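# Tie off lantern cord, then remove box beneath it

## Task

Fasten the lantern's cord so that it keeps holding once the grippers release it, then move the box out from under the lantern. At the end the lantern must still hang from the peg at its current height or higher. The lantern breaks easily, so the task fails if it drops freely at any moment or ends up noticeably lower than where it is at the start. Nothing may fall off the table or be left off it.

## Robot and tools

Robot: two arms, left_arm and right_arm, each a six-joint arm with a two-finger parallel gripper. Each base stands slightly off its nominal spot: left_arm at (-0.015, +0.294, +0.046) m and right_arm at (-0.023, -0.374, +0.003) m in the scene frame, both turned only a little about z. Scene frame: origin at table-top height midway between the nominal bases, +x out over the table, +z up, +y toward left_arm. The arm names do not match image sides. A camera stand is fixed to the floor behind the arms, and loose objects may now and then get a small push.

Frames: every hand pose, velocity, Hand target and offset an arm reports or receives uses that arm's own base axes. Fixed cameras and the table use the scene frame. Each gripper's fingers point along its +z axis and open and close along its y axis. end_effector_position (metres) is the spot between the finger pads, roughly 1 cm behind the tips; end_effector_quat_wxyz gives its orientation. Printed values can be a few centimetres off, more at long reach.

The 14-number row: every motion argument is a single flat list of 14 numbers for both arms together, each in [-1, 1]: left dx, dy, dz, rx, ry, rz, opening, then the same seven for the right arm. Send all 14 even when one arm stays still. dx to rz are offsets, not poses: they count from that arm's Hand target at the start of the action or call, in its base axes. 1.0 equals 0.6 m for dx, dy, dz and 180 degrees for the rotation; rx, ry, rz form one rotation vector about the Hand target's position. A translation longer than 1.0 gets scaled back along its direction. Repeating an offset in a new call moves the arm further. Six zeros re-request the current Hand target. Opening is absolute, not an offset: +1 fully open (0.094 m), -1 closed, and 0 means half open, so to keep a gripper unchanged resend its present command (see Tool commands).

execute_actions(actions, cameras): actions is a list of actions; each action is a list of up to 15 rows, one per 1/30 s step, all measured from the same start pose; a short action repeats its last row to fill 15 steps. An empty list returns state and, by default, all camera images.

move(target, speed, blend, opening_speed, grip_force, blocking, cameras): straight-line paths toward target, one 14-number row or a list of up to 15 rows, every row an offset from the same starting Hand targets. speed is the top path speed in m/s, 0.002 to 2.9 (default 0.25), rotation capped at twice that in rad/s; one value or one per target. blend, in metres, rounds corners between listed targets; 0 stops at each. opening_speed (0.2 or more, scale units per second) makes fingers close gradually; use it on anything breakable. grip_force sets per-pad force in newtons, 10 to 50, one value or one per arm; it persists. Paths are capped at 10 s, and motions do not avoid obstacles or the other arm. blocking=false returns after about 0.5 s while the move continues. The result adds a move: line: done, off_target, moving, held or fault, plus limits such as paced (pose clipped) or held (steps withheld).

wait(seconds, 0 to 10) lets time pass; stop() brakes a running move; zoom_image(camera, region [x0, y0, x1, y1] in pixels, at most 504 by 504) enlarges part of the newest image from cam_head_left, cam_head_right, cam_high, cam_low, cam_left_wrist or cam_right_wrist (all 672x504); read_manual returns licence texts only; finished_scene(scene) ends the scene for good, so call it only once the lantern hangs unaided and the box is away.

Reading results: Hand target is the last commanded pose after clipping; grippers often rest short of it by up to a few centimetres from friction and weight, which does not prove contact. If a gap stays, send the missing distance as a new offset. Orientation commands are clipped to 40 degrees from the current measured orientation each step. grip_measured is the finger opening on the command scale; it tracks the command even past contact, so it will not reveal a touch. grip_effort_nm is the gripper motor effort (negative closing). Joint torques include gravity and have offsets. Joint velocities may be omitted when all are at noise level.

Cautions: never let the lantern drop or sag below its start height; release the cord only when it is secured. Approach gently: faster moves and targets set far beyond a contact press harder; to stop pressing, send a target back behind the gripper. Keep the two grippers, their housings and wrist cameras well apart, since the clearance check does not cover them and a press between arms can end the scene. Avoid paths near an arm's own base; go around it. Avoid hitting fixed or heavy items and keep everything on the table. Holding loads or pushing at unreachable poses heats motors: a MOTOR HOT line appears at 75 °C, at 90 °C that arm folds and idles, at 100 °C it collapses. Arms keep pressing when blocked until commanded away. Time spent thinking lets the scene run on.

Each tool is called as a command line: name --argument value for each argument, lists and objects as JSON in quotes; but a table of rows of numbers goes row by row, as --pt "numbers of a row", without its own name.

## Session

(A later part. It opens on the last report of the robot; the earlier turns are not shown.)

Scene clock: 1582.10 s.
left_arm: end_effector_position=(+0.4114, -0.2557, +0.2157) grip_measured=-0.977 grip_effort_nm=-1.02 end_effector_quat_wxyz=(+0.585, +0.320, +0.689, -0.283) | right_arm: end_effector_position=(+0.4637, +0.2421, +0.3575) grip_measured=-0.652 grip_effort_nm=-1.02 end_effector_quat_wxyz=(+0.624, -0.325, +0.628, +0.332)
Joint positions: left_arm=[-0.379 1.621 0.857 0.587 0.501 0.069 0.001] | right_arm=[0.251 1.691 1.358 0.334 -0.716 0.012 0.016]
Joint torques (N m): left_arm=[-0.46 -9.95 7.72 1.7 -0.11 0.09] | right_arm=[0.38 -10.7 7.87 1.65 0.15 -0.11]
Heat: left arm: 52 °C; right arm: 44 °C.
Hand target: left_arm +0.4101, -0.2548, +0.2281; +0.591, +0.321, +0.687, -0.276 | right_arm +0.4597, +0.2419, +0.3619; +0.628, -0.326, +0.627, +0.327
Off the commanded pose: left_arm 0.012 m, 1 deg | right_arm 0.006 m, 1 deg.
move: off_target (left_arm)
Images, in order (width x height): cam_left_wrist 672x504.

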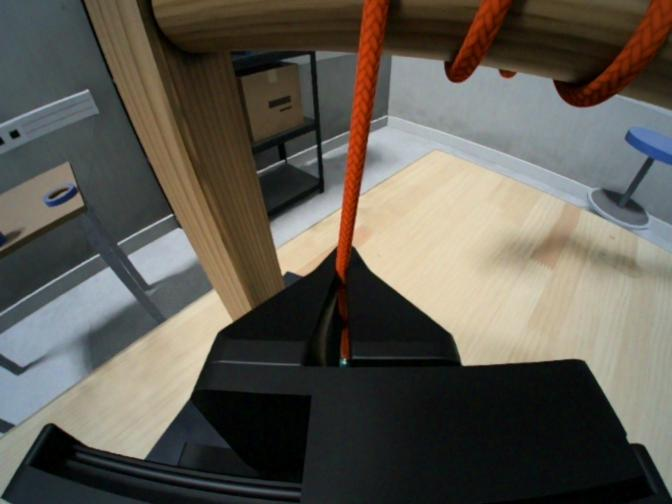

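move --pt "0 0 0 0 0 0 -1.0 -0.0162 0.0468 -0.0865 0 0 0 -1.0" --pt "0 0 0 0 0 0 -1.0 -0.0328 0.1302 -0.2198 0 0 0 -1.0" --pt "0 0 0 0 0 0 -1.0 -0.0495 0.1718 -0.2865 0 0 0 -1.0" --speed 0.08 --blend '[0.03, 0.03, 0]' --cameras '["cam_left_wrist", "cam_right_wrist", "cam_low"]'

zoom_image --camera "cam_low" --region '[280, 140, 460, 300]'

Scene clock: 1607.13 s.
left_arm: end_effector_position=(+0.4103, -0.2544, +0.2062) grip_measured=-0.977 grip_effort_nm=-1.03 end_effector_quat_wxyz=(+0.570, +0.318, +0.703, -0.282) | right_arm: end_effector_position=(+0.4213, +0.3454, +0.2450) grip_measured=-0.652 grip_effort_nm=-1.02 end_effector_quat_wxyz=(+0.677, -0.327, +0.566, +0.338)
Joint positions: left_arm=[-0.379 1.621 0.857 0.545 0.495 0.07 0.001] | right_arm=[0.544 1.928 1.009 1.08 -0.438 0.009 0.016]
Joint torques (N m): left_arm=[-0.44 -10.02 7.69 2.12 -0.04 0.07] | right_arm=[-0.38 -6.35 4.27 0.9 0.31 -0.08]
Heat: left arm: 52 °C; right arm: 44 °C.
Hand target: left_arm +0.4101, -0.2549, +0.2280; +0.591, +0.321, +0.687, -0.276 | right_arm +0.4300, +0.3450, +0.1902; +0.628, -0.325, +0.627, +0.327
Off the commanded pose: left_arm 0.022 m, 3 deg | right_arm 0.056 m, 9 deg.
move: off_target (left_arm, right_arm); blend cut to 0.0299 m at target 1, 0.0241 m at target 2
Images, in order (width x height): cam_low 672x504, cam_left_wrist 672x504, cam_right_wrist 672x504.

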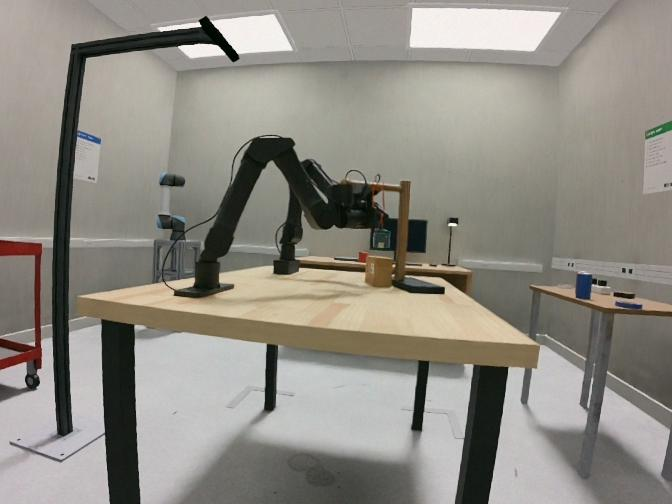

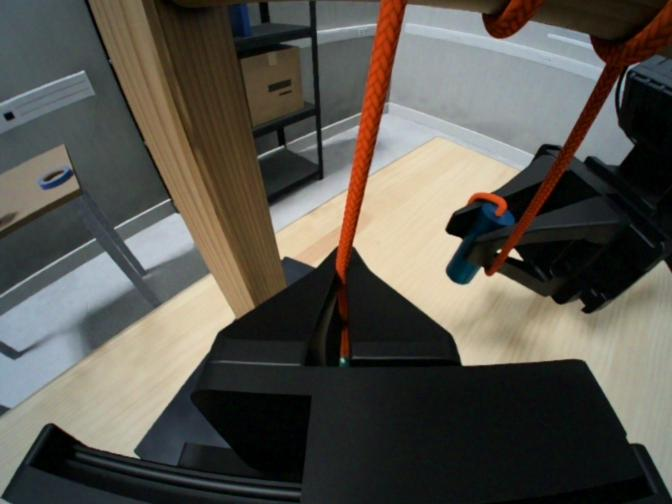

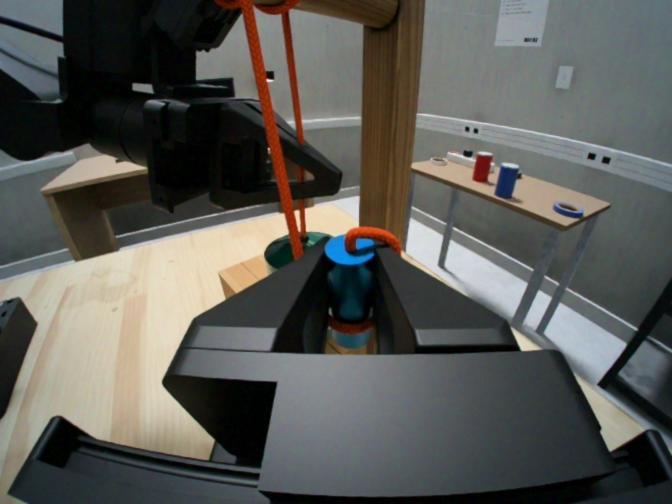

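Scaled by 2.800 from the camera's 672x504 image, which has a finer 960x720 frame.

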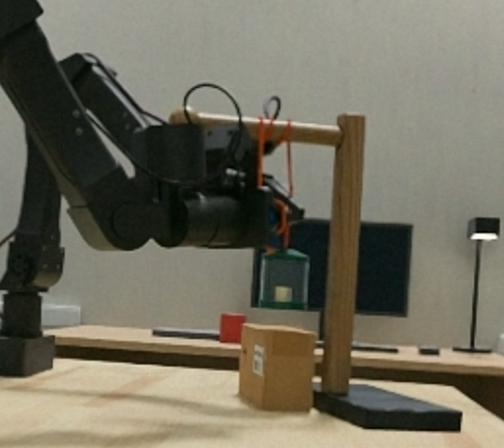

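move --pt "0 0 0.0349 -0.0213 -0.0179 0 -1.0 0.0167 -0.0417 0.0663 0 0 0 -1.0" --pt "0 0 0.0349 -0.0213 -0.0179 0 -1.0 0.0333 -0.125 0.1997 0 0 0 -1.0" --pt "0 0 0.0349 -0.0213 -0.0179 0 -1.0 0.0495 -0.1718 0.2862 0 0 0 -1.0" --pt "0 0 0.0349 -0.0213 -0.0179 0 -1.0 0.065 -0.2193 0.2863 0 0 0 -1.0" --speed 0.08 --blend '[0.02, 0.03, 0.02, 0]' --cameras '["cam_left_wrist", "cam_right_wrist"]'

Scene clock: 1631.20 s.
left_arm: end_effector_position=(+0.4120, -0.2550, +0.2152) grip_measured=-0.977 grip_effort_nm=-1.02 end_effector_quat_wxyz=(+0.581, +0.308, +0.695, -0.290) | right_arm: end_effector_position=(+0.4552, +0.2399, +0.3487) grip_measured=-0.652 grip_effort_nm=-1.02 end_effector_quat_wxyz=(+0.608, -0.351, +0.614, +0.360)
Joint positions: left_arm=[-0.379 1.621 0.857 0.585 0.495 0.039 0.001] | right_arm=[0.221 1.703 1.338 0.363 -0.833 0.014 0.016]
Joint torques (N m): left_arm=[-0.12 -10.58 6.6 2.84 0.03 -0.06] | right_arm=[-3.75 -11.22 10.17 1.32 0.57 -0.11]
Heat: left arm: 52 °C; right arm: 42 °C.
Hand target: left_arm +0.4101, -0.2549, +0.2490; +0.620, +0.308, +0.661, -0.289 | right_arm +0.4690, +0.2135, +0.3618; +0.628, -0.326, +0.627, +0.327
Off the commanded pose: left_arm 0.034 m, 6 deg | right_arm 0.033 m, 5 deg.
move: off_target (left_arm, right_arm); blend cut to 0.0299 m at target 2, 0.015 m at target 3
Images, in order (width x height): cam_left_wrist 672x504, cam_right_wrist 672x504.

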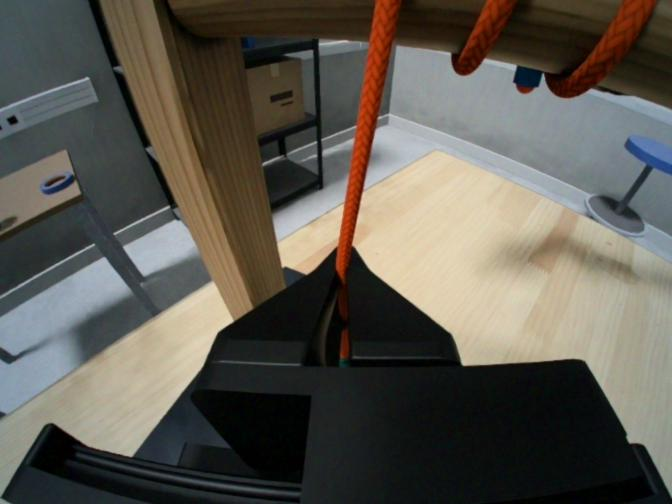

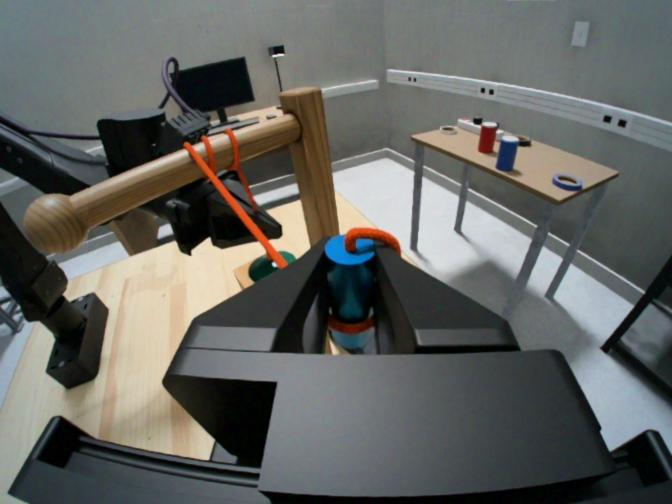

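move --target '[0, 0, 0.025, -0.0153, -0.0129, 0, -1.0, 0.004, -0.012, 0, 0, 0, 0, -1.0]' --speed 0.05 --cameras '["cam_left_wrist", "cam_low"]'

zoom_image --camera "cam_low" --region '[280, 140, 460, 300]'

Scene clock: 1641.20 s.
left_arm: end_effector_position=(+0.4143, -0.2559, +0.2321) grip_measured=-0.977 grip_effort_nm=-1.02 end_effector_quat_wxyz=(+0.604, +0.299, +0.676, -0.299) | right_arm: end_effector_position=(+0.4616, +0.2256, +0.3466) grip_measured=-0.652 grip_effort_nm=-1.02 end_effector_quat_wxyz=(+0.609, -0.342, +0.622, +0.353)
Joint positions: left_arm=[-0.379 1.621 0.857 0.66 0.495 0.006 0.001] | right_arm=[0.188 1.703 1.338 0.352 -0.841 0.014 0.016]
Joint torques (N m): left_arm=[-0.16 -10.47 6.2 2.88 0.01 -0.08] | right_arm=[-2.77 -10.69 10.76 1.44 0.43 -0.12]
Heat: left arm: 51 °C; right arm: 43 °C.
Hand target: left_arm +0.4101, -0.2549, +0.2640; +0.641, +0.299, +0.641, -0.299 | right_arm +0.4714, +0.2062, +0.3619; +0.628, -0.325, +0.627, +0.327
Off the commanded pose: left_arm 0.032 m, 6 deg | right_arm 0.026 m, 4 deg.
move: off_target (left_arm, right_arm)
Images, in order (width x height): cam_low 672x504, cam_left_wrist 672x504.

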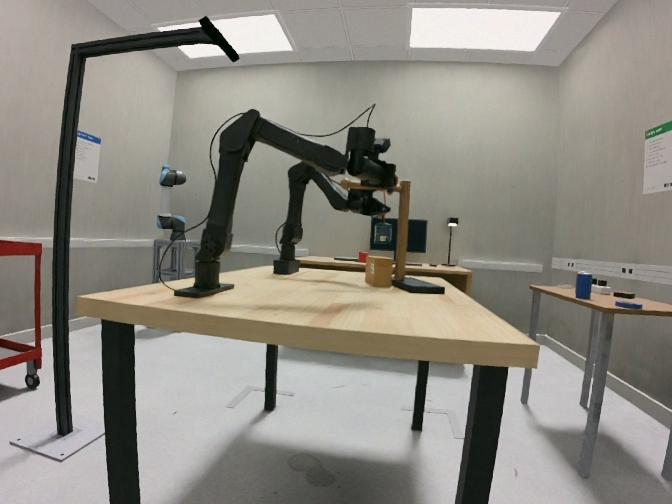

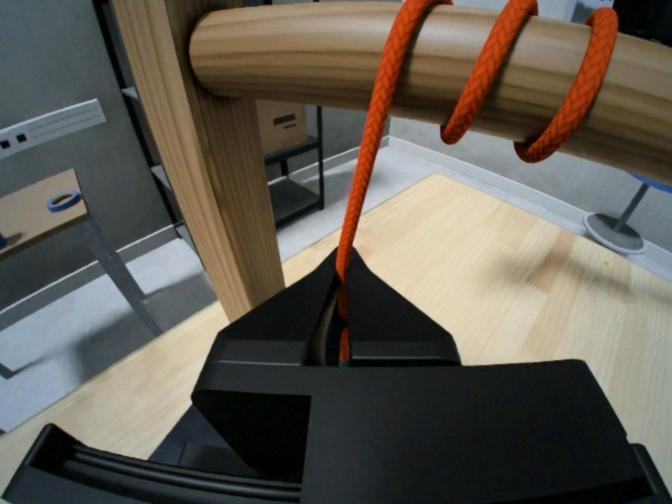

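Scaled by 2.800 from the camera's 672x504 image, which has a finer 960x720 frame.

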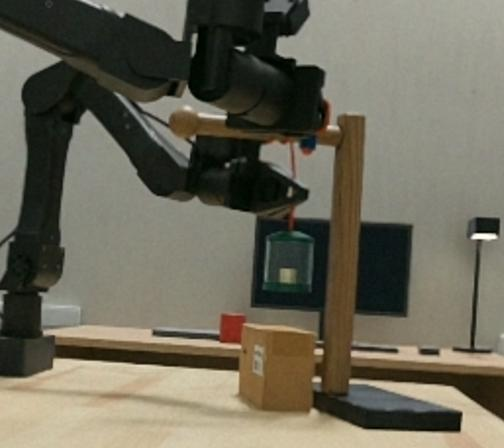

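move --target '[0, 0, 0, 0, 0, 0, -1.0, -0.0212, 0.0613, -0.2448, 0, 0, 0, -1.0]' --speed 0.08 --cameras '[]'

Scene clock: 1661.23 s.
left_arm: end_effector_position=(+0.4144, -0.2560, +0.2333) grip_measured=-0.977 grip_effort_nm=-1.03 end_effector_quat_wxyz=(+0.606, +0.299, +0.674, -0.299) | right_arm: end_effector_position=(+0.4343, +0.2608, +0.2668) grip_measured=-0.653 grip_effort_nm=-1.02 end_effector_quat_wxyz=(+0.666, -0.364, +0.552, +0.344)
Joint positions: left_arm=[-0.379 1.621 0.857 0.665 0.495 0.005 0.001] | right_arm=[0.291 1.818 0.978 1.013 -0.761 0.014 0.016]
Joint torques (N m): left_arm=[-0.2 -10.41 6.31 2.84 0.01 -0.08] | right_arm=[-2.74 -5.41 4.1 0.71 0.74 -0.13]
Heat: left arm: 50 °C; right arm: 44 °C.
Hand target: left_arm +0.4101, -0.2549, +0.2640; +0.641, +0.299, +0.641, -0.299 | right_arm +0.4587, +0.2430, +0.2150; +0.628, -0.325, +0.627, +0.327
Off the commanded pose: left_arm 0.031 m, 6 deg | right_arm 0.060 m, 11 deg.
move: off_target (left_arm, right_arm)
No camera images: "cameras" was empty.

move --pt "0 0 0 0 0 0 -1.0 0.0088 0.0717 -0.0867 0 0 0 -1.0" --pt "0 0 0 0 0 0 -1.0 -0.0145 0.1533 -0.1367 0 0 0 -1.0" --speed 0.06 --blend '[0.02, 0]' --cameras '["cam_left_wrist", "cam_right_wrist", "cam_low"]'

zoom_image --camera "cam_low" --region '[280, 140, 460, 300]'

Scene clock: 1678.40 s.
left_arm: end_effector_position=(+0.4144, -0.2560, +0.2334) grip_measured=-0.977 grip_effort_nm=-1.03 end_effector_quat_wxyz=(+0.606, +0.299, +0.674, -0.299) | right_arm: end_effector_position=(+0.4258, +0.3313, +0.2176) grip_measured=-0.653 grip_effort_nm=-1.02 end_effector_quat_wxyz=(+0.713, -0.328, +0.519, +0.339)
Joint positions: left_arm=[-0.379 1.621 0.857 0.666 0.495 0.005 0.001] | right_arm=[0.502 2.091 0.972 1.401 -0.49 0.015 0.016]
Joint torques (N m): left_arm=[-0.12 -10.44 6.3 2.82 0.02 -0.08] | right_arm=[-0.96 -4.86 3.6 -0.14 0.32 -0.1]
Heat: left arm: 49 °C; right arm: 40 °C.
Hand target: left_arm +0.4101, -0.2549, +0.2640; +0.641, +0.299, +0.641, -0.299 | right_arm +0.4500, +0.3350, +0.1331; +0.628, -0.325, +0.627, +0.327
Off the commanded pose: left_arm 0.031 m, 6 deg | right_arm 0.088 m, 16 deg.
move: off_target (left_arm, right_arm)
Images, in order (width x height): cam_low 672x504, cam_left_wrist 672x504, cam_right_wrist 672x504.

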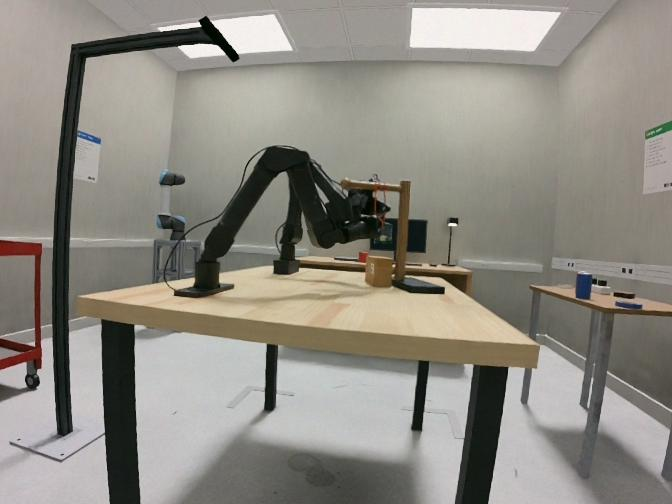

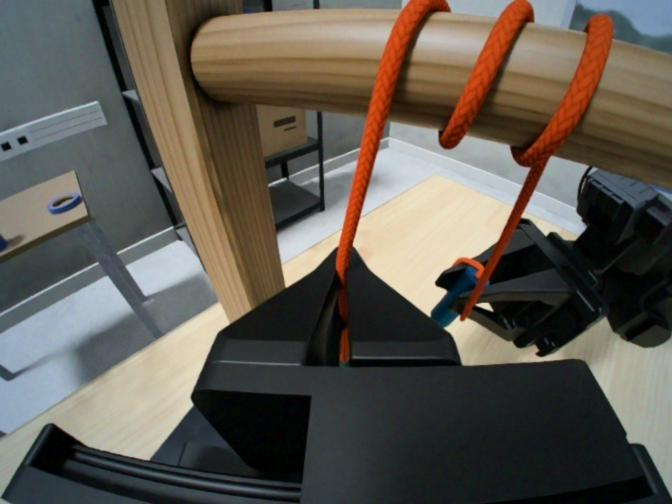

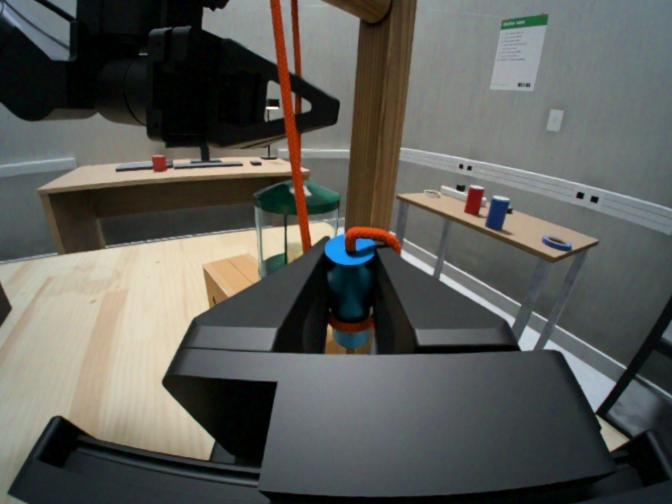

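Scaled by 2.800 from the camera's 672x504 image, which has a finer 960x720 frame.

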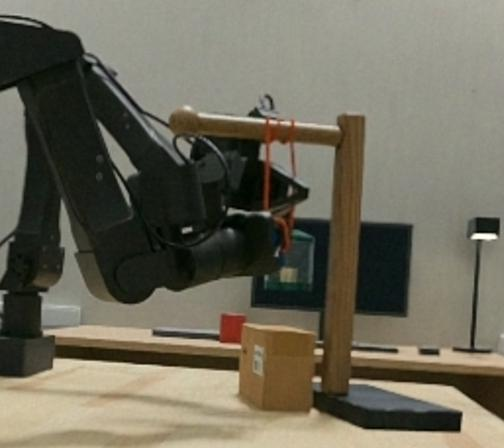

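move --target '[0, 0, 0, 0, 0, 0, -1.0, 0, 0, -0.0417, -0.0273, 0.0191, 0, -1.0]' --speed 0.04 --cameras '["cam_left_wrist"]'

Scene clock: 1697.67 s.
left_arm: end_effector_position=(+0.4144, -0.2560, +0.2335) grip_measured=-0.977 grip_effort_nm=-1.03 end_effector_quat_wxyz=(+0.606, +0.299, +0.674, -0.299) | right_arm: end_effector_position=(+0.4199, +0.3278, +0.2161) grip_measured=-0.653 grip_effort_nm=-1.02 end_effector_quat_wxyz=(+0.721, -0.333, +0.510, +0.331)
Joint positions: left_arm=[-0.379 1.621 0.857 0.666 0.495 0.005 0.001] | right_arm=[0.502 2.091 0.941 1.447 -0.488 -0.005 0.016]
Joint torques (N m): left_arm=[-0.1 -10.41 6.26 2.83 0.02 -0.06] | right_arm=[-1.21 -5.81 1.98 -1.23 0.25 -0.31]
Heat: left arm: 49 °C; right arm: 38 °C.
Hand target: left_arm +0.4101, -0.2549, +0.2640; +0.641, +0.299, +0.641, -0.299 | right_arm +0.4500, +0.3350, +0.1081; +0.594, -0.342, +0.659, +0.310
Off the commanded pose: left_arm 0.031 m, 5 deg | right_arm 0.112 m, 23 deg.
move: off_target (left_arm, right_arm)
Images, in order (width x height): cam_left_wrist 672x504.

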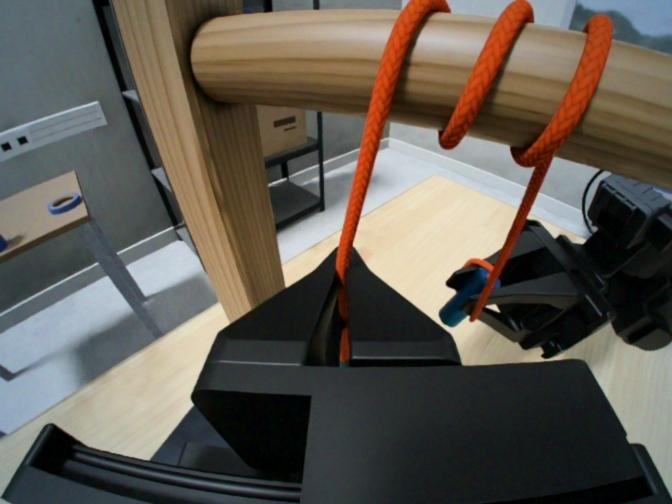

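move --target '[0, 0, -0.0349, 0.0213, 0.0179, 0, -1.0, 0, 0, 0.025, 0.0164, -0.0115, 0, -1.0]' --speed 0.02 --cameras '[]'

Scene clock: 1712.40 s.
left_arm: end_effector_position=(+0.4142, -0.2559, +0.2316) grip_measured=-0.977 grip_effort_nm=-1.03 end_effector_quat_wxyz=(+0.608, +0.309, +0.672, -0.290) | right_arm: end_effector_position=(+0.4229, +0.3288, +0.2175) grip_measured=-0.653 grip_effort_nm=-1.02 end_effector_quat_wxyz=(+0.717, -0.330, +0.517, +0.332)
Joint positions: left_arm=[-0.379 1.621 0.857 0.658 0.495 0.037 0.001] | right_arm=[0.502 2.082 0.952 1.415 -0.483 0 0.016]
Joint torques (N m): left_arm=[-0.29 -10.24 6.93 1.75 -0.01 0.08] | right_arm=[-1.16 -4.64 3.47 -0.58 0.24 -0.11]
Heat: left arm: 49 °C; right arm: 38 °C.
Hand target: left_arm +0.4101, -0.2549, +0.2431; +0.612, +0.312, +0.668, -0.286 | right_arm +0.4499, +0.3350, +0.1230; +0.615, -0.332, +0.640, +0.320
Off the commanded pose: left_arm 0.012 m, 1 deg | right_arm 0.098 m, 18 deg.
move: off_target (left_arm, right_arm)
No camera images: "cameras" was empty.

move --target '[0, 0, 0, 0, 0, 0, -1.0, -0.022, -0.005, 0.08, 0.035, -0.0245, 0, -1.0]' --speed 0.04 --cameras '[]'

Scene clock: 1729.97 s.
left_arm: end_effector_position=(+0.4142, -0.2559, +0.2316) grip_measured=-0.977 grip_effort_nm=-1.03 end_effector_quat_wxyz=(+0.608, +0.309, +0.672, -0.290) | right_arm: end_effector_position=(+0.4216, +0.3281, +0.2200) grip_measured=-0.653 grip_effort_nm=-1.02 end_effector_quat_wxyz=(+0.712, -0.312, +0.522, +0.350)
Joint positions: left_arm=[-0.379 1.621 0.857 0.658 0.495 0.037 0.001] | right_arm=[0.506 2.079 0.946 1.429 -0.471 0.055 0.016]
Joint torques (N m): left_arm=[-0.21 -10.22 6.97 1.75 -0.01 0.07] | right_arm=[-0.29 -8.24 4.98 0.2 0.29 -0.05]
Heat: left arm: 49 °C; right arm: 36 °C.
Hand target: left_arm +0.4101, -0.2549, +0.2431; +0.612, +0.312, +0.668, -0.286 | right_arm +0.4367, +0.3320, +0.1711; +0.656, -0.310, +0.597, +0.342
Off the commanded pose: left_arm 0.012 m, 1 deg | right_arm 0.051 m, 11 deg.
move: off_target (left_arm, right_arm)
No camera images: "cameras" was empty.

execute_actions --actions '[]' --cameras '["cam_high", "cam_low", "cam_right_wrist"]'

Scene clock: 1751.10 s.
left_arm: end_effector_position=(+0.4142, -0.2559, +0.2316) grip_measured=-0.977 grip_effort_nm=-1.03 end_effector_quat_wxyz=(+0.608, +0.309, +0.672, -0.290) | right_arm: end_effector_position=(+0.4216, +0.3281, +0.2200) grip_measured=-0.653 grip_effort_nm=-1.02 end_effector_quat_wxyz=(+0.712, -0.312, +0.522, +0.350)
Joint positions: left_arm=[-0.379 1.621 0.857 0.658 0.495 0.037 0.001] | right_arm=[0.506 2.079 0.946 1.429 -0.471 0.056 0.016]
Joint velocities: within noise
Joint torques (N m): left_arm=[-0.27 -10.21 6.95 1.74 -0.01 0.07] | right_arm=[-0.32 -8.31 5.05 0.17 0.3 -0.08]
Heat: left arm: 50 °C; right arm: 39 °C.
Hand target: left_arm +0.4101, -0.2549, +0.2431; +0.612, +0.312, +0.668, -0.286 | right_arm +0.4367, +0.3320, +0.1711; +0.656, -0.310, +0.597, +0.342
Tool commands: left_gripper/opening=-1.0 right_gripper/opening=-1.0
Off the commanded pose: left_arm 0.012 m, 1 deg | right_arm 0.051 m, 11 deg.
Images, in order (width x height): cam_high 672x504, cam_low 672x504, cam_right_wrist 672x504.

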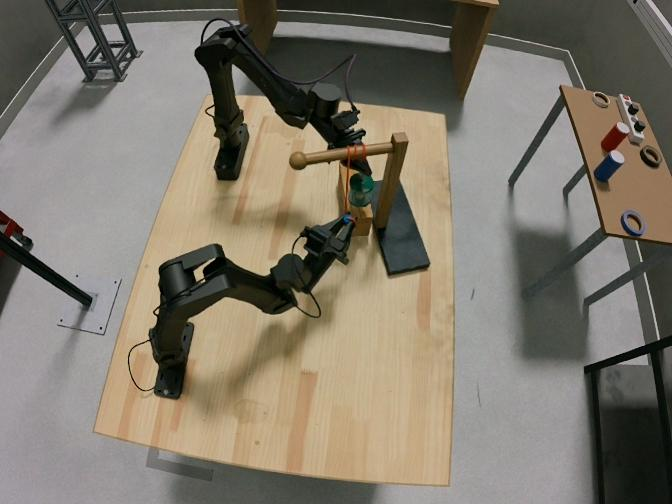

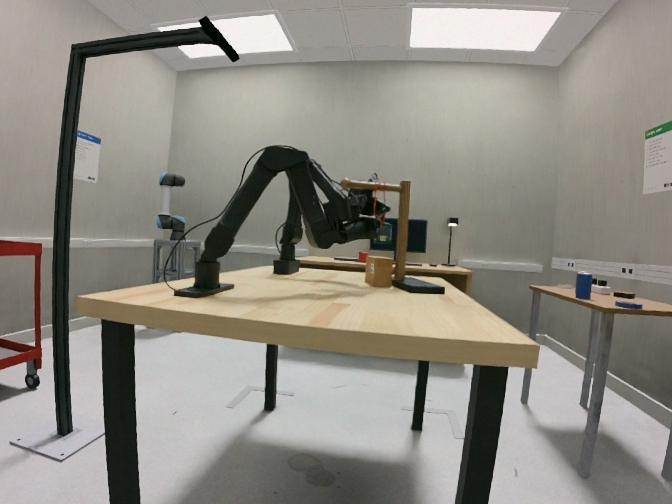

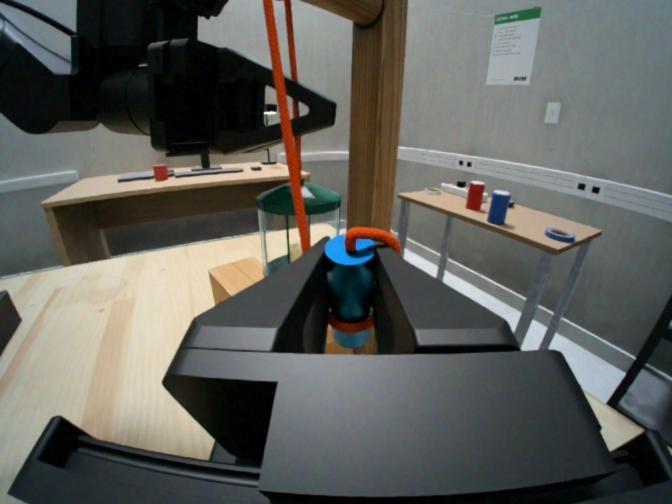

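move --target '[0,0,0,0,0,0,-1, -0.0054,-0.003,0.0183,0.0078,-0.0141,0,-1]' --speed 0.03

Scene clock: 1770.10 s.
left_arm: end_effector_position=(+0.4142, -0.2559, +0.2316) grip_measured=-0.977 grip_effort_nm=-1.03 end_effector_quat_wxyz=(+0.608, +0.309, +0.672, -0.290) | right_arm: end_effector_position=(+0.4215, +0.3280, +0.2205) grip_measured=-0.653 grip_effort_nm=-1.02 end_effector_quat_wxyz=(+0.713, -0.311, +0.522, +0.350)
Joint positions: left_arm=[-0.379 1.621 0.857 0.658 0.495 0.037 0.001] | right_arm=[0.506 2.079 0.946 1.431 -0.47 0.057 0.016]
Joint torques (N m): left_arm=[-0.21 -10.28 6.97 1.74 0 0.08] | right_arm=[-0.28 -8.35 5.24 0.59 0.28 -0.1]
Heat: left arm: 50 °C; right arm: 39 °C.
Hand target: left_arm +0.4101, -0.2549, +0.2431; +0.612, +0.312, +0.668, -0.286 | right_arm +0.4335, +0.3302, +0.1820; +0.673, -0.309, +0.578, +0.342
Off the commanded pose: left_arm 0.012 m, 1 deg | right_arm 0.040 m, 8 deg.
move: off_target (left_arm, right_arm)

move --target '[0,0,0,0,0,0,-1, -0.0054,-0.003,0.0183,0.0078,-0.0141,0,-1]' --speed 0.03

zoom_image --camera "cam_low" --region '[280, 140, 460, 300]'

Scene clock: 1778.10 s.
left_arm: end_effector_position=(+0.4142, -0.2559, +0.2316) grip_measured=-0.977 grip_effort_nm=-1.03 end_effector_quat_wxyz=(+0.608, +0.309, +0.672, -0.290) | right_arm: end_effector_position=(+0.4213, +0.3276, +0.2223) grip_measured=-0.653 grip_effort_nm=-1.02 end_effector_quat_wxyz=(+0.715, -0.311, +0.519, +0.350)
Joint positions: left_arm=[-0.379 1.621 0.857 0.658 0.495 0.037 0.001] | right_arm=[0.506 2.079 0.946 1.439 -0.469 0.057 0.016]
Joint torques (N m): left_arm=[-0.23 -10.26 6.95 1.75 -0.01 0.07] | right_arm=[-0.18 -8.28 5.33 1 0.29 -0.09]
Heat: left arm: 50 °C; right arm: 40 °C.
Hand target: left_arm +0.4101, -0.2549, +0.2431; +0.612, +0.312, +0.668, -0.286 | right_arm +0.4303, +0.3284, +0.1930; +0.689, -0.309, +0.559, +0.342
Off the commanded pose: left_arm 0.012 m, 1 deg | right_arm 0.031 m, 6 deg.
move: off_target (left_arm, right_arm)

Scaled by 2.800 from the camera's 672x504 image, which has a finer 960x720 frame.
This view is cut from an older image: the scene may have changed since it was taken.

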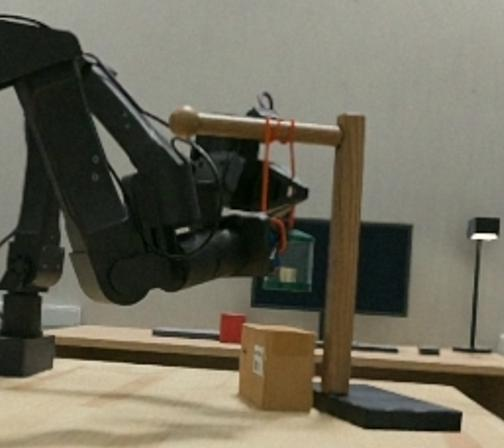

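move --target '[0,0,0,0,0,0,-1, -0.004,-0.002,0.014,0.006,-0.0108,0,-1]' --speed 0.03

Scene clock: 1785.23 s.
left_arm: end_effector_position=(+0.4142, -0.2559, +0.2316) grip_measured=-0.977 grip_effort_nm=-1.03 end_effector_quat_wxyz=(+0.608, +0.309, +0.672, -0.290) | right_arm: end_effector_position=(+0.4210, +0.3272, +0.2238) grip_measured=-0.653 grip_effort_nm=-1.02 end_effector_quat_wxyz=(+0.718, -0.310, +0.516, +0.349)
Joint positions: left_arm=[-0.379 1.621 0.857 0.658 0.495 0.037 0.001] | right_arm=[0.506 2.079 0.946 1.446 -0.468 0.057 0.016]
Joint torques (N m): left_arm=[-0.24 -10.28 6.93 1.73 -0.01 0.09] | right_arm=[-0.27 -8.14 5.45 1.34 0.26 -0.12]
Heat: left arm: 50 °C; right arm: 40 °C.
Hand target: left_arm +0.4101, -0.2549, +0.2431; +0.612, +0.312, +0.668, -0.286 | right_arm +0.4278, +0.3273, +0.2013; +0.702, -0.308, +0.544, +0.342
Off the commanded pose: left_arm 0.012 m, 1 deg | right_arm 0.023 m, 4 deg.
move: off_target (left_arm, right_arm)

move --target '[0,0,0,0,0,0,-1, 0,0,0,0,0,0,-0.45]' --speed 0.03 --opening_speed 0.25 --cameras '["cam_right_wrist", "cam_low"]'

Scene clock: 1804.57 s.
left_arm: end_effector_position=(+0.4129, -0.2553, +0.2208) grip_measured=-0.977 grip_effort_nm=-1.02 end_effector_quat_wxyz=(+0.590, +0.308, +0.688, -0.290) | right_arm: end_effector_position=(+0.4230, +0.3278, +0.2175) grip_measured=-0.451 grip_effort_nm=0.09 end_effector_quat_wxyz=(+0.711, -0.310, +0.526, +0.348)
Joint positions: left_arm=[-0.379 1.621 0.857 0.61 0.495 0.037 0.001] | right_arm=[0.506 2.082 0.946 1.424 -0.465 0.056 0.026]
Joint torques (N m): left_arm=[-0.29 -10.33 6.89 2.28 0 0.08] | right_arm=[-0.18 -8.42 5.78 1.58 0.26 -0.11]
Heat: left arm: 50 °C; right arm: 40 °C.
Hand target: left_arm +0.4101, -0.2549, +0.2431; +0.612, +0.312, +0.668, -0.286 | right_arm +0.4279, +0.3272, +0.2013; +0.702, -0.308, +0.544, +0.342
Off the commanded pose: left_arm 0.022 m, 3 deg | right_arm 0.017 m, 2 deg.
move: off_target (left_arm, right_arm)
Images, in order (width x height): cam_low 672x504, cam_right_wrist 672x504.

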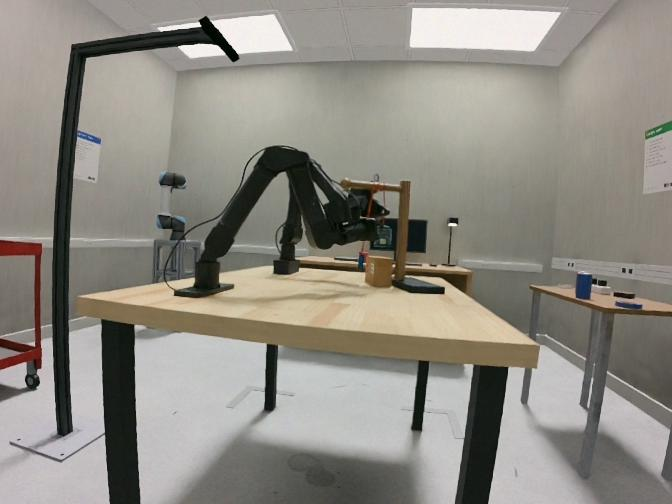

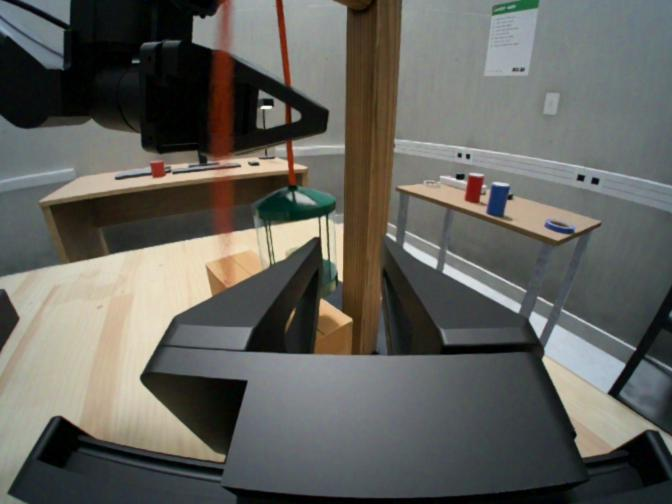

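execute_actions --actions '[]' --cameras '["cam_head_left", "cam_head_right", "cam_low", "cam_right_wrist", "cam_left_wrist"]'

zoom_image --camera "cam_low" --region '[280, 140, 460, 300]'

Scene clock: 1820.80 s.
left_arm: end_effector_position=(+0.4129, -0.2553, +0.2203) grip_measured=-0.977 grip_effort_nm=-1.03 end_effector_quat_wxyz=(+0.589, +0.308, +0.688, -0.290) | right_arm: end_effector_position=(+0.4230, +0.3278, +0.2175) grip_measured=-0.451 grip_effort_nm=0.09 end_effector_quat_wxyz=(+0.711, -0.310, +0.526, +0.348)
Joint positions: left_arm=[-0.379 1.621 0.857 0.608 0.495 0.037 0.001] | right_arm=[0.506 2.082 0.946 1.424 -0.465 0.056 0.026]
Joint velocities: within noise
Joint torques (N m): left_arm=[-0.24 -10.33 6.95 2.3 0.01 0.09] | right_arm=[-0.24 -8.35 5.74 1.55 0.24 -0.11]
Heat: left arm: 49 °C; right arm: 38 °C.
Hand target: left_arm +0.4101, -0.2549, +0.2431; +0.612, +0.312, +0.668, -0.286 | right_arm +0.4278, +0.3272, +0.2014; +0.702, -0.308, +0.544, +0.342
Tool commands: left_gripper/opening=-1.0 right_gripper/opening=-0.45
Off the commanded pose: left_arm 0.023 m, 4 deg | right_arm 0.017 m, 2 deg.
Images, in order (width x height): cam_head_left 672x504, cam_head_right 672x504, cam_low 672x504, cam_left_wrist 672x504, cam_right_wrist 672x504.

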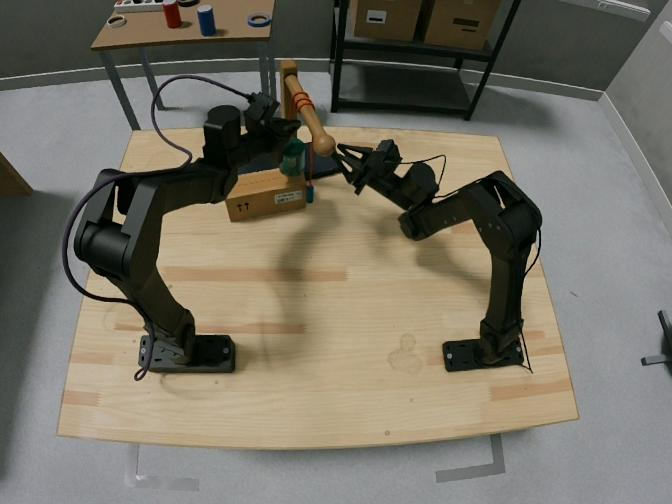

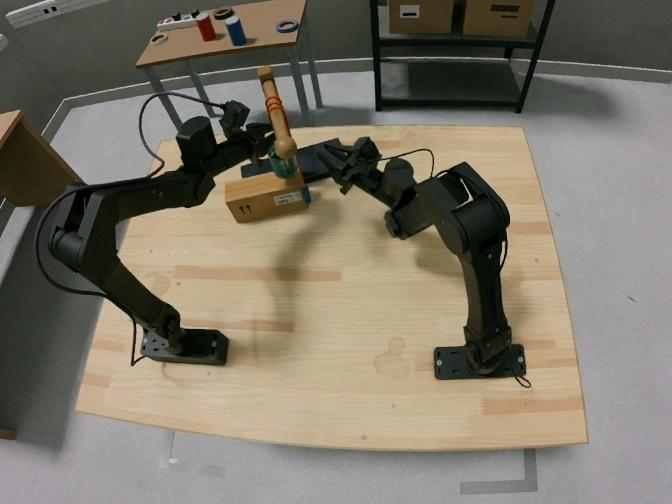

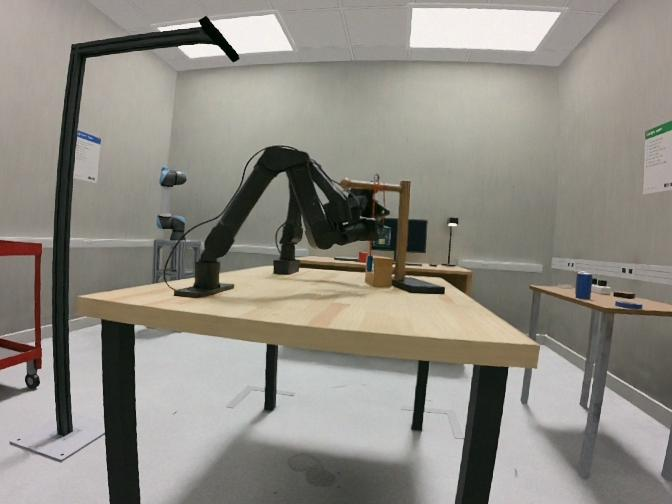

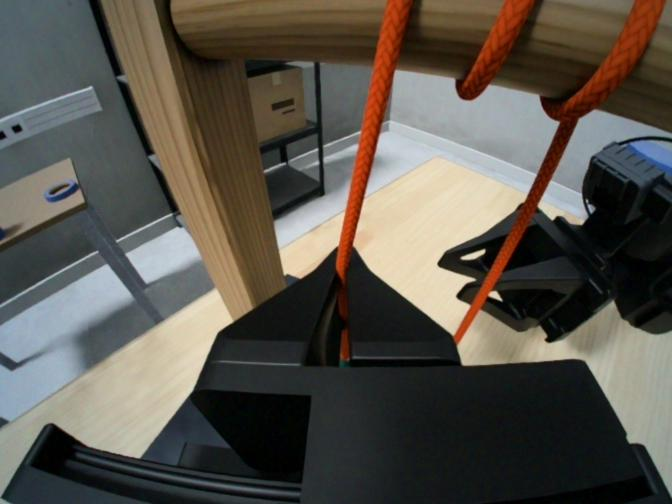

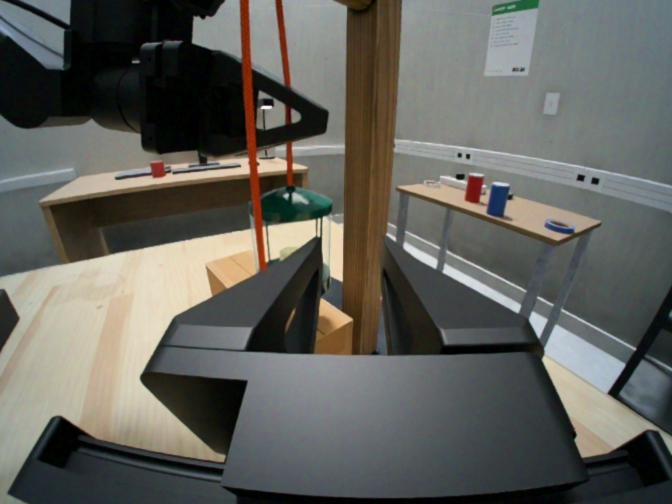

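Scaled by 2.800 from the camera's 672x504 image, which has a finer 960x720 frame.

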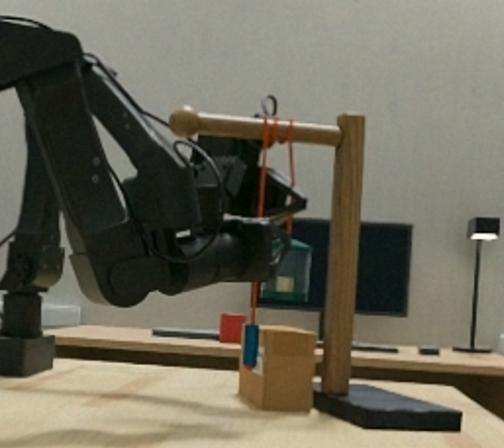

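move --target '[0,0,-0.0083,0.0051,0.0043,0,-1, 0,0,0,0,0,0,-0.45]' --speed 0.02

move --target '[0,0,-0.0083,0.0051,0.0043,0,-1, 0,0,0,0,0,0,-0.45]' --speed 0.02

Scene clock: 1837.80 s.
left_arm: end_effector_position=(+0.4127, -0.2553, +0.2194) grip_measured=-0.977 grip_effort_nm=-1.03 end_effector_quat_wxyz=(+0.589, +0.311, +0.688, -0.287) | right_arm: end_effector_position=(+0.4230, +0.3278, +0.2175) grip_measured=-0.451 grip_effort_nm=0.08 end_effector_quat_wxyz=(+0.711, -0.310, +0.526, +0.348)
Joint positions: left_arm=[-0.379 1.621 0.857 0.604 0.495 0.048 0.001] | right_arm=[0.506 2.082 0.946 1.424 -0.465 0.056 0.026]
Joint torques (N m): left_arm=[-0.34 -10.19 7.15 2.04 -0.01 0.09] | right_arm=[-0.16 -8.36 5.65 1.55 0.21 -0.09]
Heat: left arm: 49 °C; right arm: 37 °C.
Hand target: left_arm +0.4101, -0.2549, +0.2381; +0.605, +0.315, +0.674, -0.282 | right_arm +0.4278, +0.3272, +0.2014; +0.702, -0.308, +0.544, +0.342
Off the commanded pose: left_arm 0.019 m, 3 deg | right_arm 0.017 m, 2 deg.
move: off_target (left_arm, right_arm)

Scene clock: 1838.60 s.
left_arm: end_effector_position=(+0.4126, -0.2552, +0.2185) grip_measured=-0.977 grip_effort_nm=-1.02 end_effector_quat_wxyz=(+0.589, +0.315, +0.688, -0.284) | right_arm: end_effector_position=(+0.4230, +0.3278, +0.2175) grip_measured=-0.451 grip_effort_nm=0.09 end_effector_quat_wxyz=(+0.711, -0.310, +0.526, +0.348)
Joint positions: left_arm=[-0.379 1.621 0.857 0.6 0.495 0.059 0.001] | right_arm=[0.506 2.082 0.946 1.424 -0.465 0.056 0.026]
Joint torques (N m): left_arm=[-0.32 -10.04 7.46 1.81 -0.04 0.08] | right_arm=[-0.16 -8.46 5.67 1.55 0.24 -0.1]
Heat: left arm: 49 °C; right arm: 36 °C.
Hand target: left_arm +0.4101, -0.2549, +0.2331; +0.598, +0.318, +0.681, -0.279 | right_arm +0.4278, +0.3272, +0.2014; +0.702, -0.308, +0.544, +0.342
Off the commanded pose: left_arm 0.015 m, 1 deg | right_arm 0.017 m, 2 deg.
move: off_target (left_arm, right_arm)

move --target '[0,0,-0.005,0.0031,0.0026,0,-1, 0,0,0,0,0,0,-0.45]' --speed 0.02

wait --seconds 1.5 --cameras '["cam_low", "cam_left_wrist"]'

zoom_image --camera "cam_low" --region '[280, 140, 460, 300]'

Scene clock: 1848.00 s.
left_arm: end_effector_position=(+0.4125, -0.2552, +0.2180) grip_measured=-0.977 grip_effort_nm=-1.03 end_effector_quat_wxyz=(+0.589, +0.317, +0.687, -0.282) | right_arm: end_effector_position=(+0.4230, +0.3278, +0.2175) grip_measured=-0.451 grip_effort_nm=0.08 end_effector_quat_wxyz=(+0.711, -0.310, +0.526, +0.348)
Joint positions: left_arm=[-0.379 1.621 0.857 0.598 0.495 0.065 0.001] | right_arm=[0.506 2.082 0.946 1.424 -0.465 0.056 0.026]
Joint torques (N m): left_arm=[-0.39 -9.95 7.61 1.67 -0.04 0.08] | right_arm=[-0.17 -8.4 5.7 1.55 0.25 -0.08]
Heat: left arm: 50 °C; right arm: 36 °C.
Hand target: left_arm +0.4101, -0.2549, +0.2301; +0.594, +0.320, +0.685, -0.277 | right_arm +0.4278, +0.3272, +0.2014; +0.702, -0.308, +0.544, +0.342
Off the commanded pose: left_arm 0.012 m, 1 deg | right_arm 0.017 m, 2 deg.
move: off_target (left_arm, right_arm)

Scene clock: 1849.50 s.
left_arm: end_effector_position=(+0.4125, -0.2552, +0.2180) grip_measured=-0.977 grip_effort_nm=-1.02 end_effector_quat_wxyz=(+0.589, +0.317, +0.687, -0.282) | right_arm: end_effector_position=(+0.4230, +0.3278, +0.2175) grip_measured=-0.451 grip_effort_nm=0.09 end_effector_quat_wxyz=(+0.711, -0.310, +0.526, +0.348)
Joint positions: left_arm=[-0.379 1.621 0.857 0.598 0.495 0.066 0.001] | right_arm=[0.506 2.082 0.946 1.424 -0.465 0.056 0.026]
Joint torques (N m): left_arm=[-0.38 -9.95 7.66 1.69 -0.04 0.08] | right_arm=[-0.18 -8.4 5.68 1.55 0.27 -0.11]
Heat: left arm: 50 °C; right arm: 36 °C.
Hand target: left_arm +0.4101, -0.2549, +0.2301; +0.594, +0.320, +0.684, -0.277 | right_arm +0.4278, +0.3272, +0.2014; +0.702, -0.308, +0.544, +0.342
Tool commands: left_gripper/opening=-1.0 right_gripper/opening=-0.45
Off the commanded pose: left_arm 0.012 m, 1 deg | right_arm 0.017 m, 2 deg.
wait: 1.50 s; at rest by 0.17 s
Images, in order (width x height): cam_low 672x504, cam_left_wrist 672x504.

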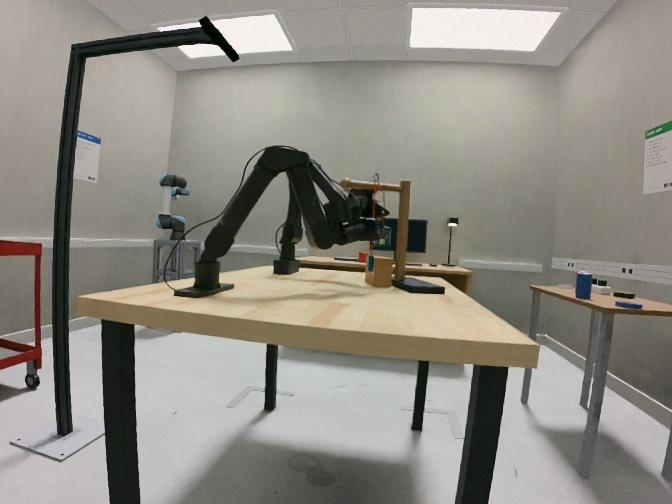

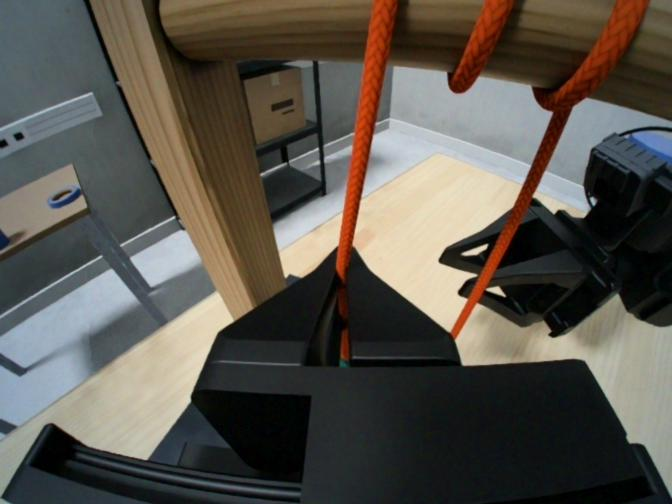

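Scaled by 2.800 from the camera's 672x504 image, which has a finer 960x720 frame.

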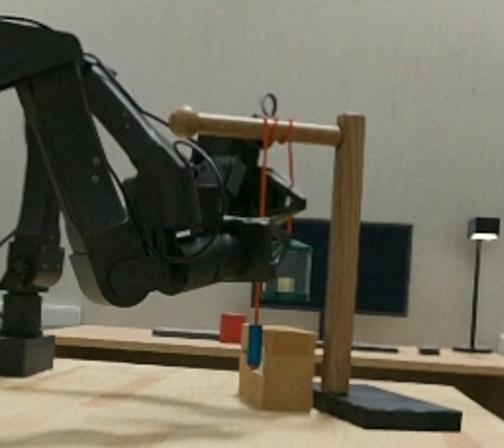

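move --target '[0,0,-0.0083,0.0051,0.0043,0,-1, 0,0,0,0,0,0,-0.45]' --speed 0.02

move --target '[0,0,-0.0083,0.0051,0.0043,0,-1, 0,0,0,0,0,0,-0.45]' --speed 0.02

Scene clock: 1864.23 s.
left_arm: end_effector_position=(+0.4113, -0.2557, +0.2172) grip_measured=-0.977 grip_effort_nm=-1.03 end_effector_quat_wxyz=(+0.588, +0.321, +0.688, -0.280) | right_arm: end_effector_position=(+0.4230, +0.3278, +0.2175) grip_measured=-0.451 grip_effort_nm=0.09 end_effector_quat_wxyz=(+0.711, -0.310, +0.526, +0.348)
Joint positions: left_arm=[-0.38 1.618 0.857 0.586 0.495 0.076 0.001] | right_arm=[0.506 2.082 0.946 1.424 -0.465 0.056 0.026]
Joint torques (N m): left_arm=[-0.29 -9.39 7.88 1.52 -0.07 0.06] | right_arm=[-0.23 -8.36 5.65 1.54 0.25 -0.11]
Heat: left arm: 50 °C; right arm: 36 °C.
Hand target: left_arm +0.4101, -0.2549, +0.2251; +0.586, +0.322, +0.691, -0.274 | right_arm +0.4278, +0.3272, +0.2014; +0.702, -0.308, +0.544, +0.342
Off the commanded pose: left_arm 0.008 m, 1 deg | right_arm 0.017 m, 2 deg.
move: off_target (right_arm)

Scene clock: 1865.07 s.
left_arm: end_effector_position=(+0.4112, -0.2556, +0.2164) grip_measured=-0.977 grip_effort_nm=-1.03 end_effector_quat_wxyz=(+0.588, +0.325, +0.687, -0.277) | right_arm: end_effector_position=(+0.4230, +0.3278, +0.2175) grip_measured=-0.451 grip_effort_nm=0.08 end_effector_quat_wxyz=(+0.711, -0.310, +0.526, +0.348)
Joint positions: left_arm=[-0.38 1.618 0.857 0.583 0.495 0.086 0.001] | right_arm=[0.506 2.082 0.946 1.424 -0.465 0.056 0.026]
Joint torques (N m): left_arm=[-0.35 -9.31 8.2 1.33 -0.11 0.06] | right_arm=[-0.09 -8.4 5.7 1.55 0.23 -0.09]
Heat: left arm: 50 °C; right arm: 36 °C.
Hand target: left_arm +0.4101, -0.2549, +0.2201; +0.579, +0.325, +0.697, -0.270 | right_arm +0.4278, +0.3272, +0.2014; +0.702, -0.308, +0.544, +0.342
Off the commanded pose: left_arm 0.004 m, 2 deg | right_arm 0.017 m, 2 deg.
move: off_target (right_arm)


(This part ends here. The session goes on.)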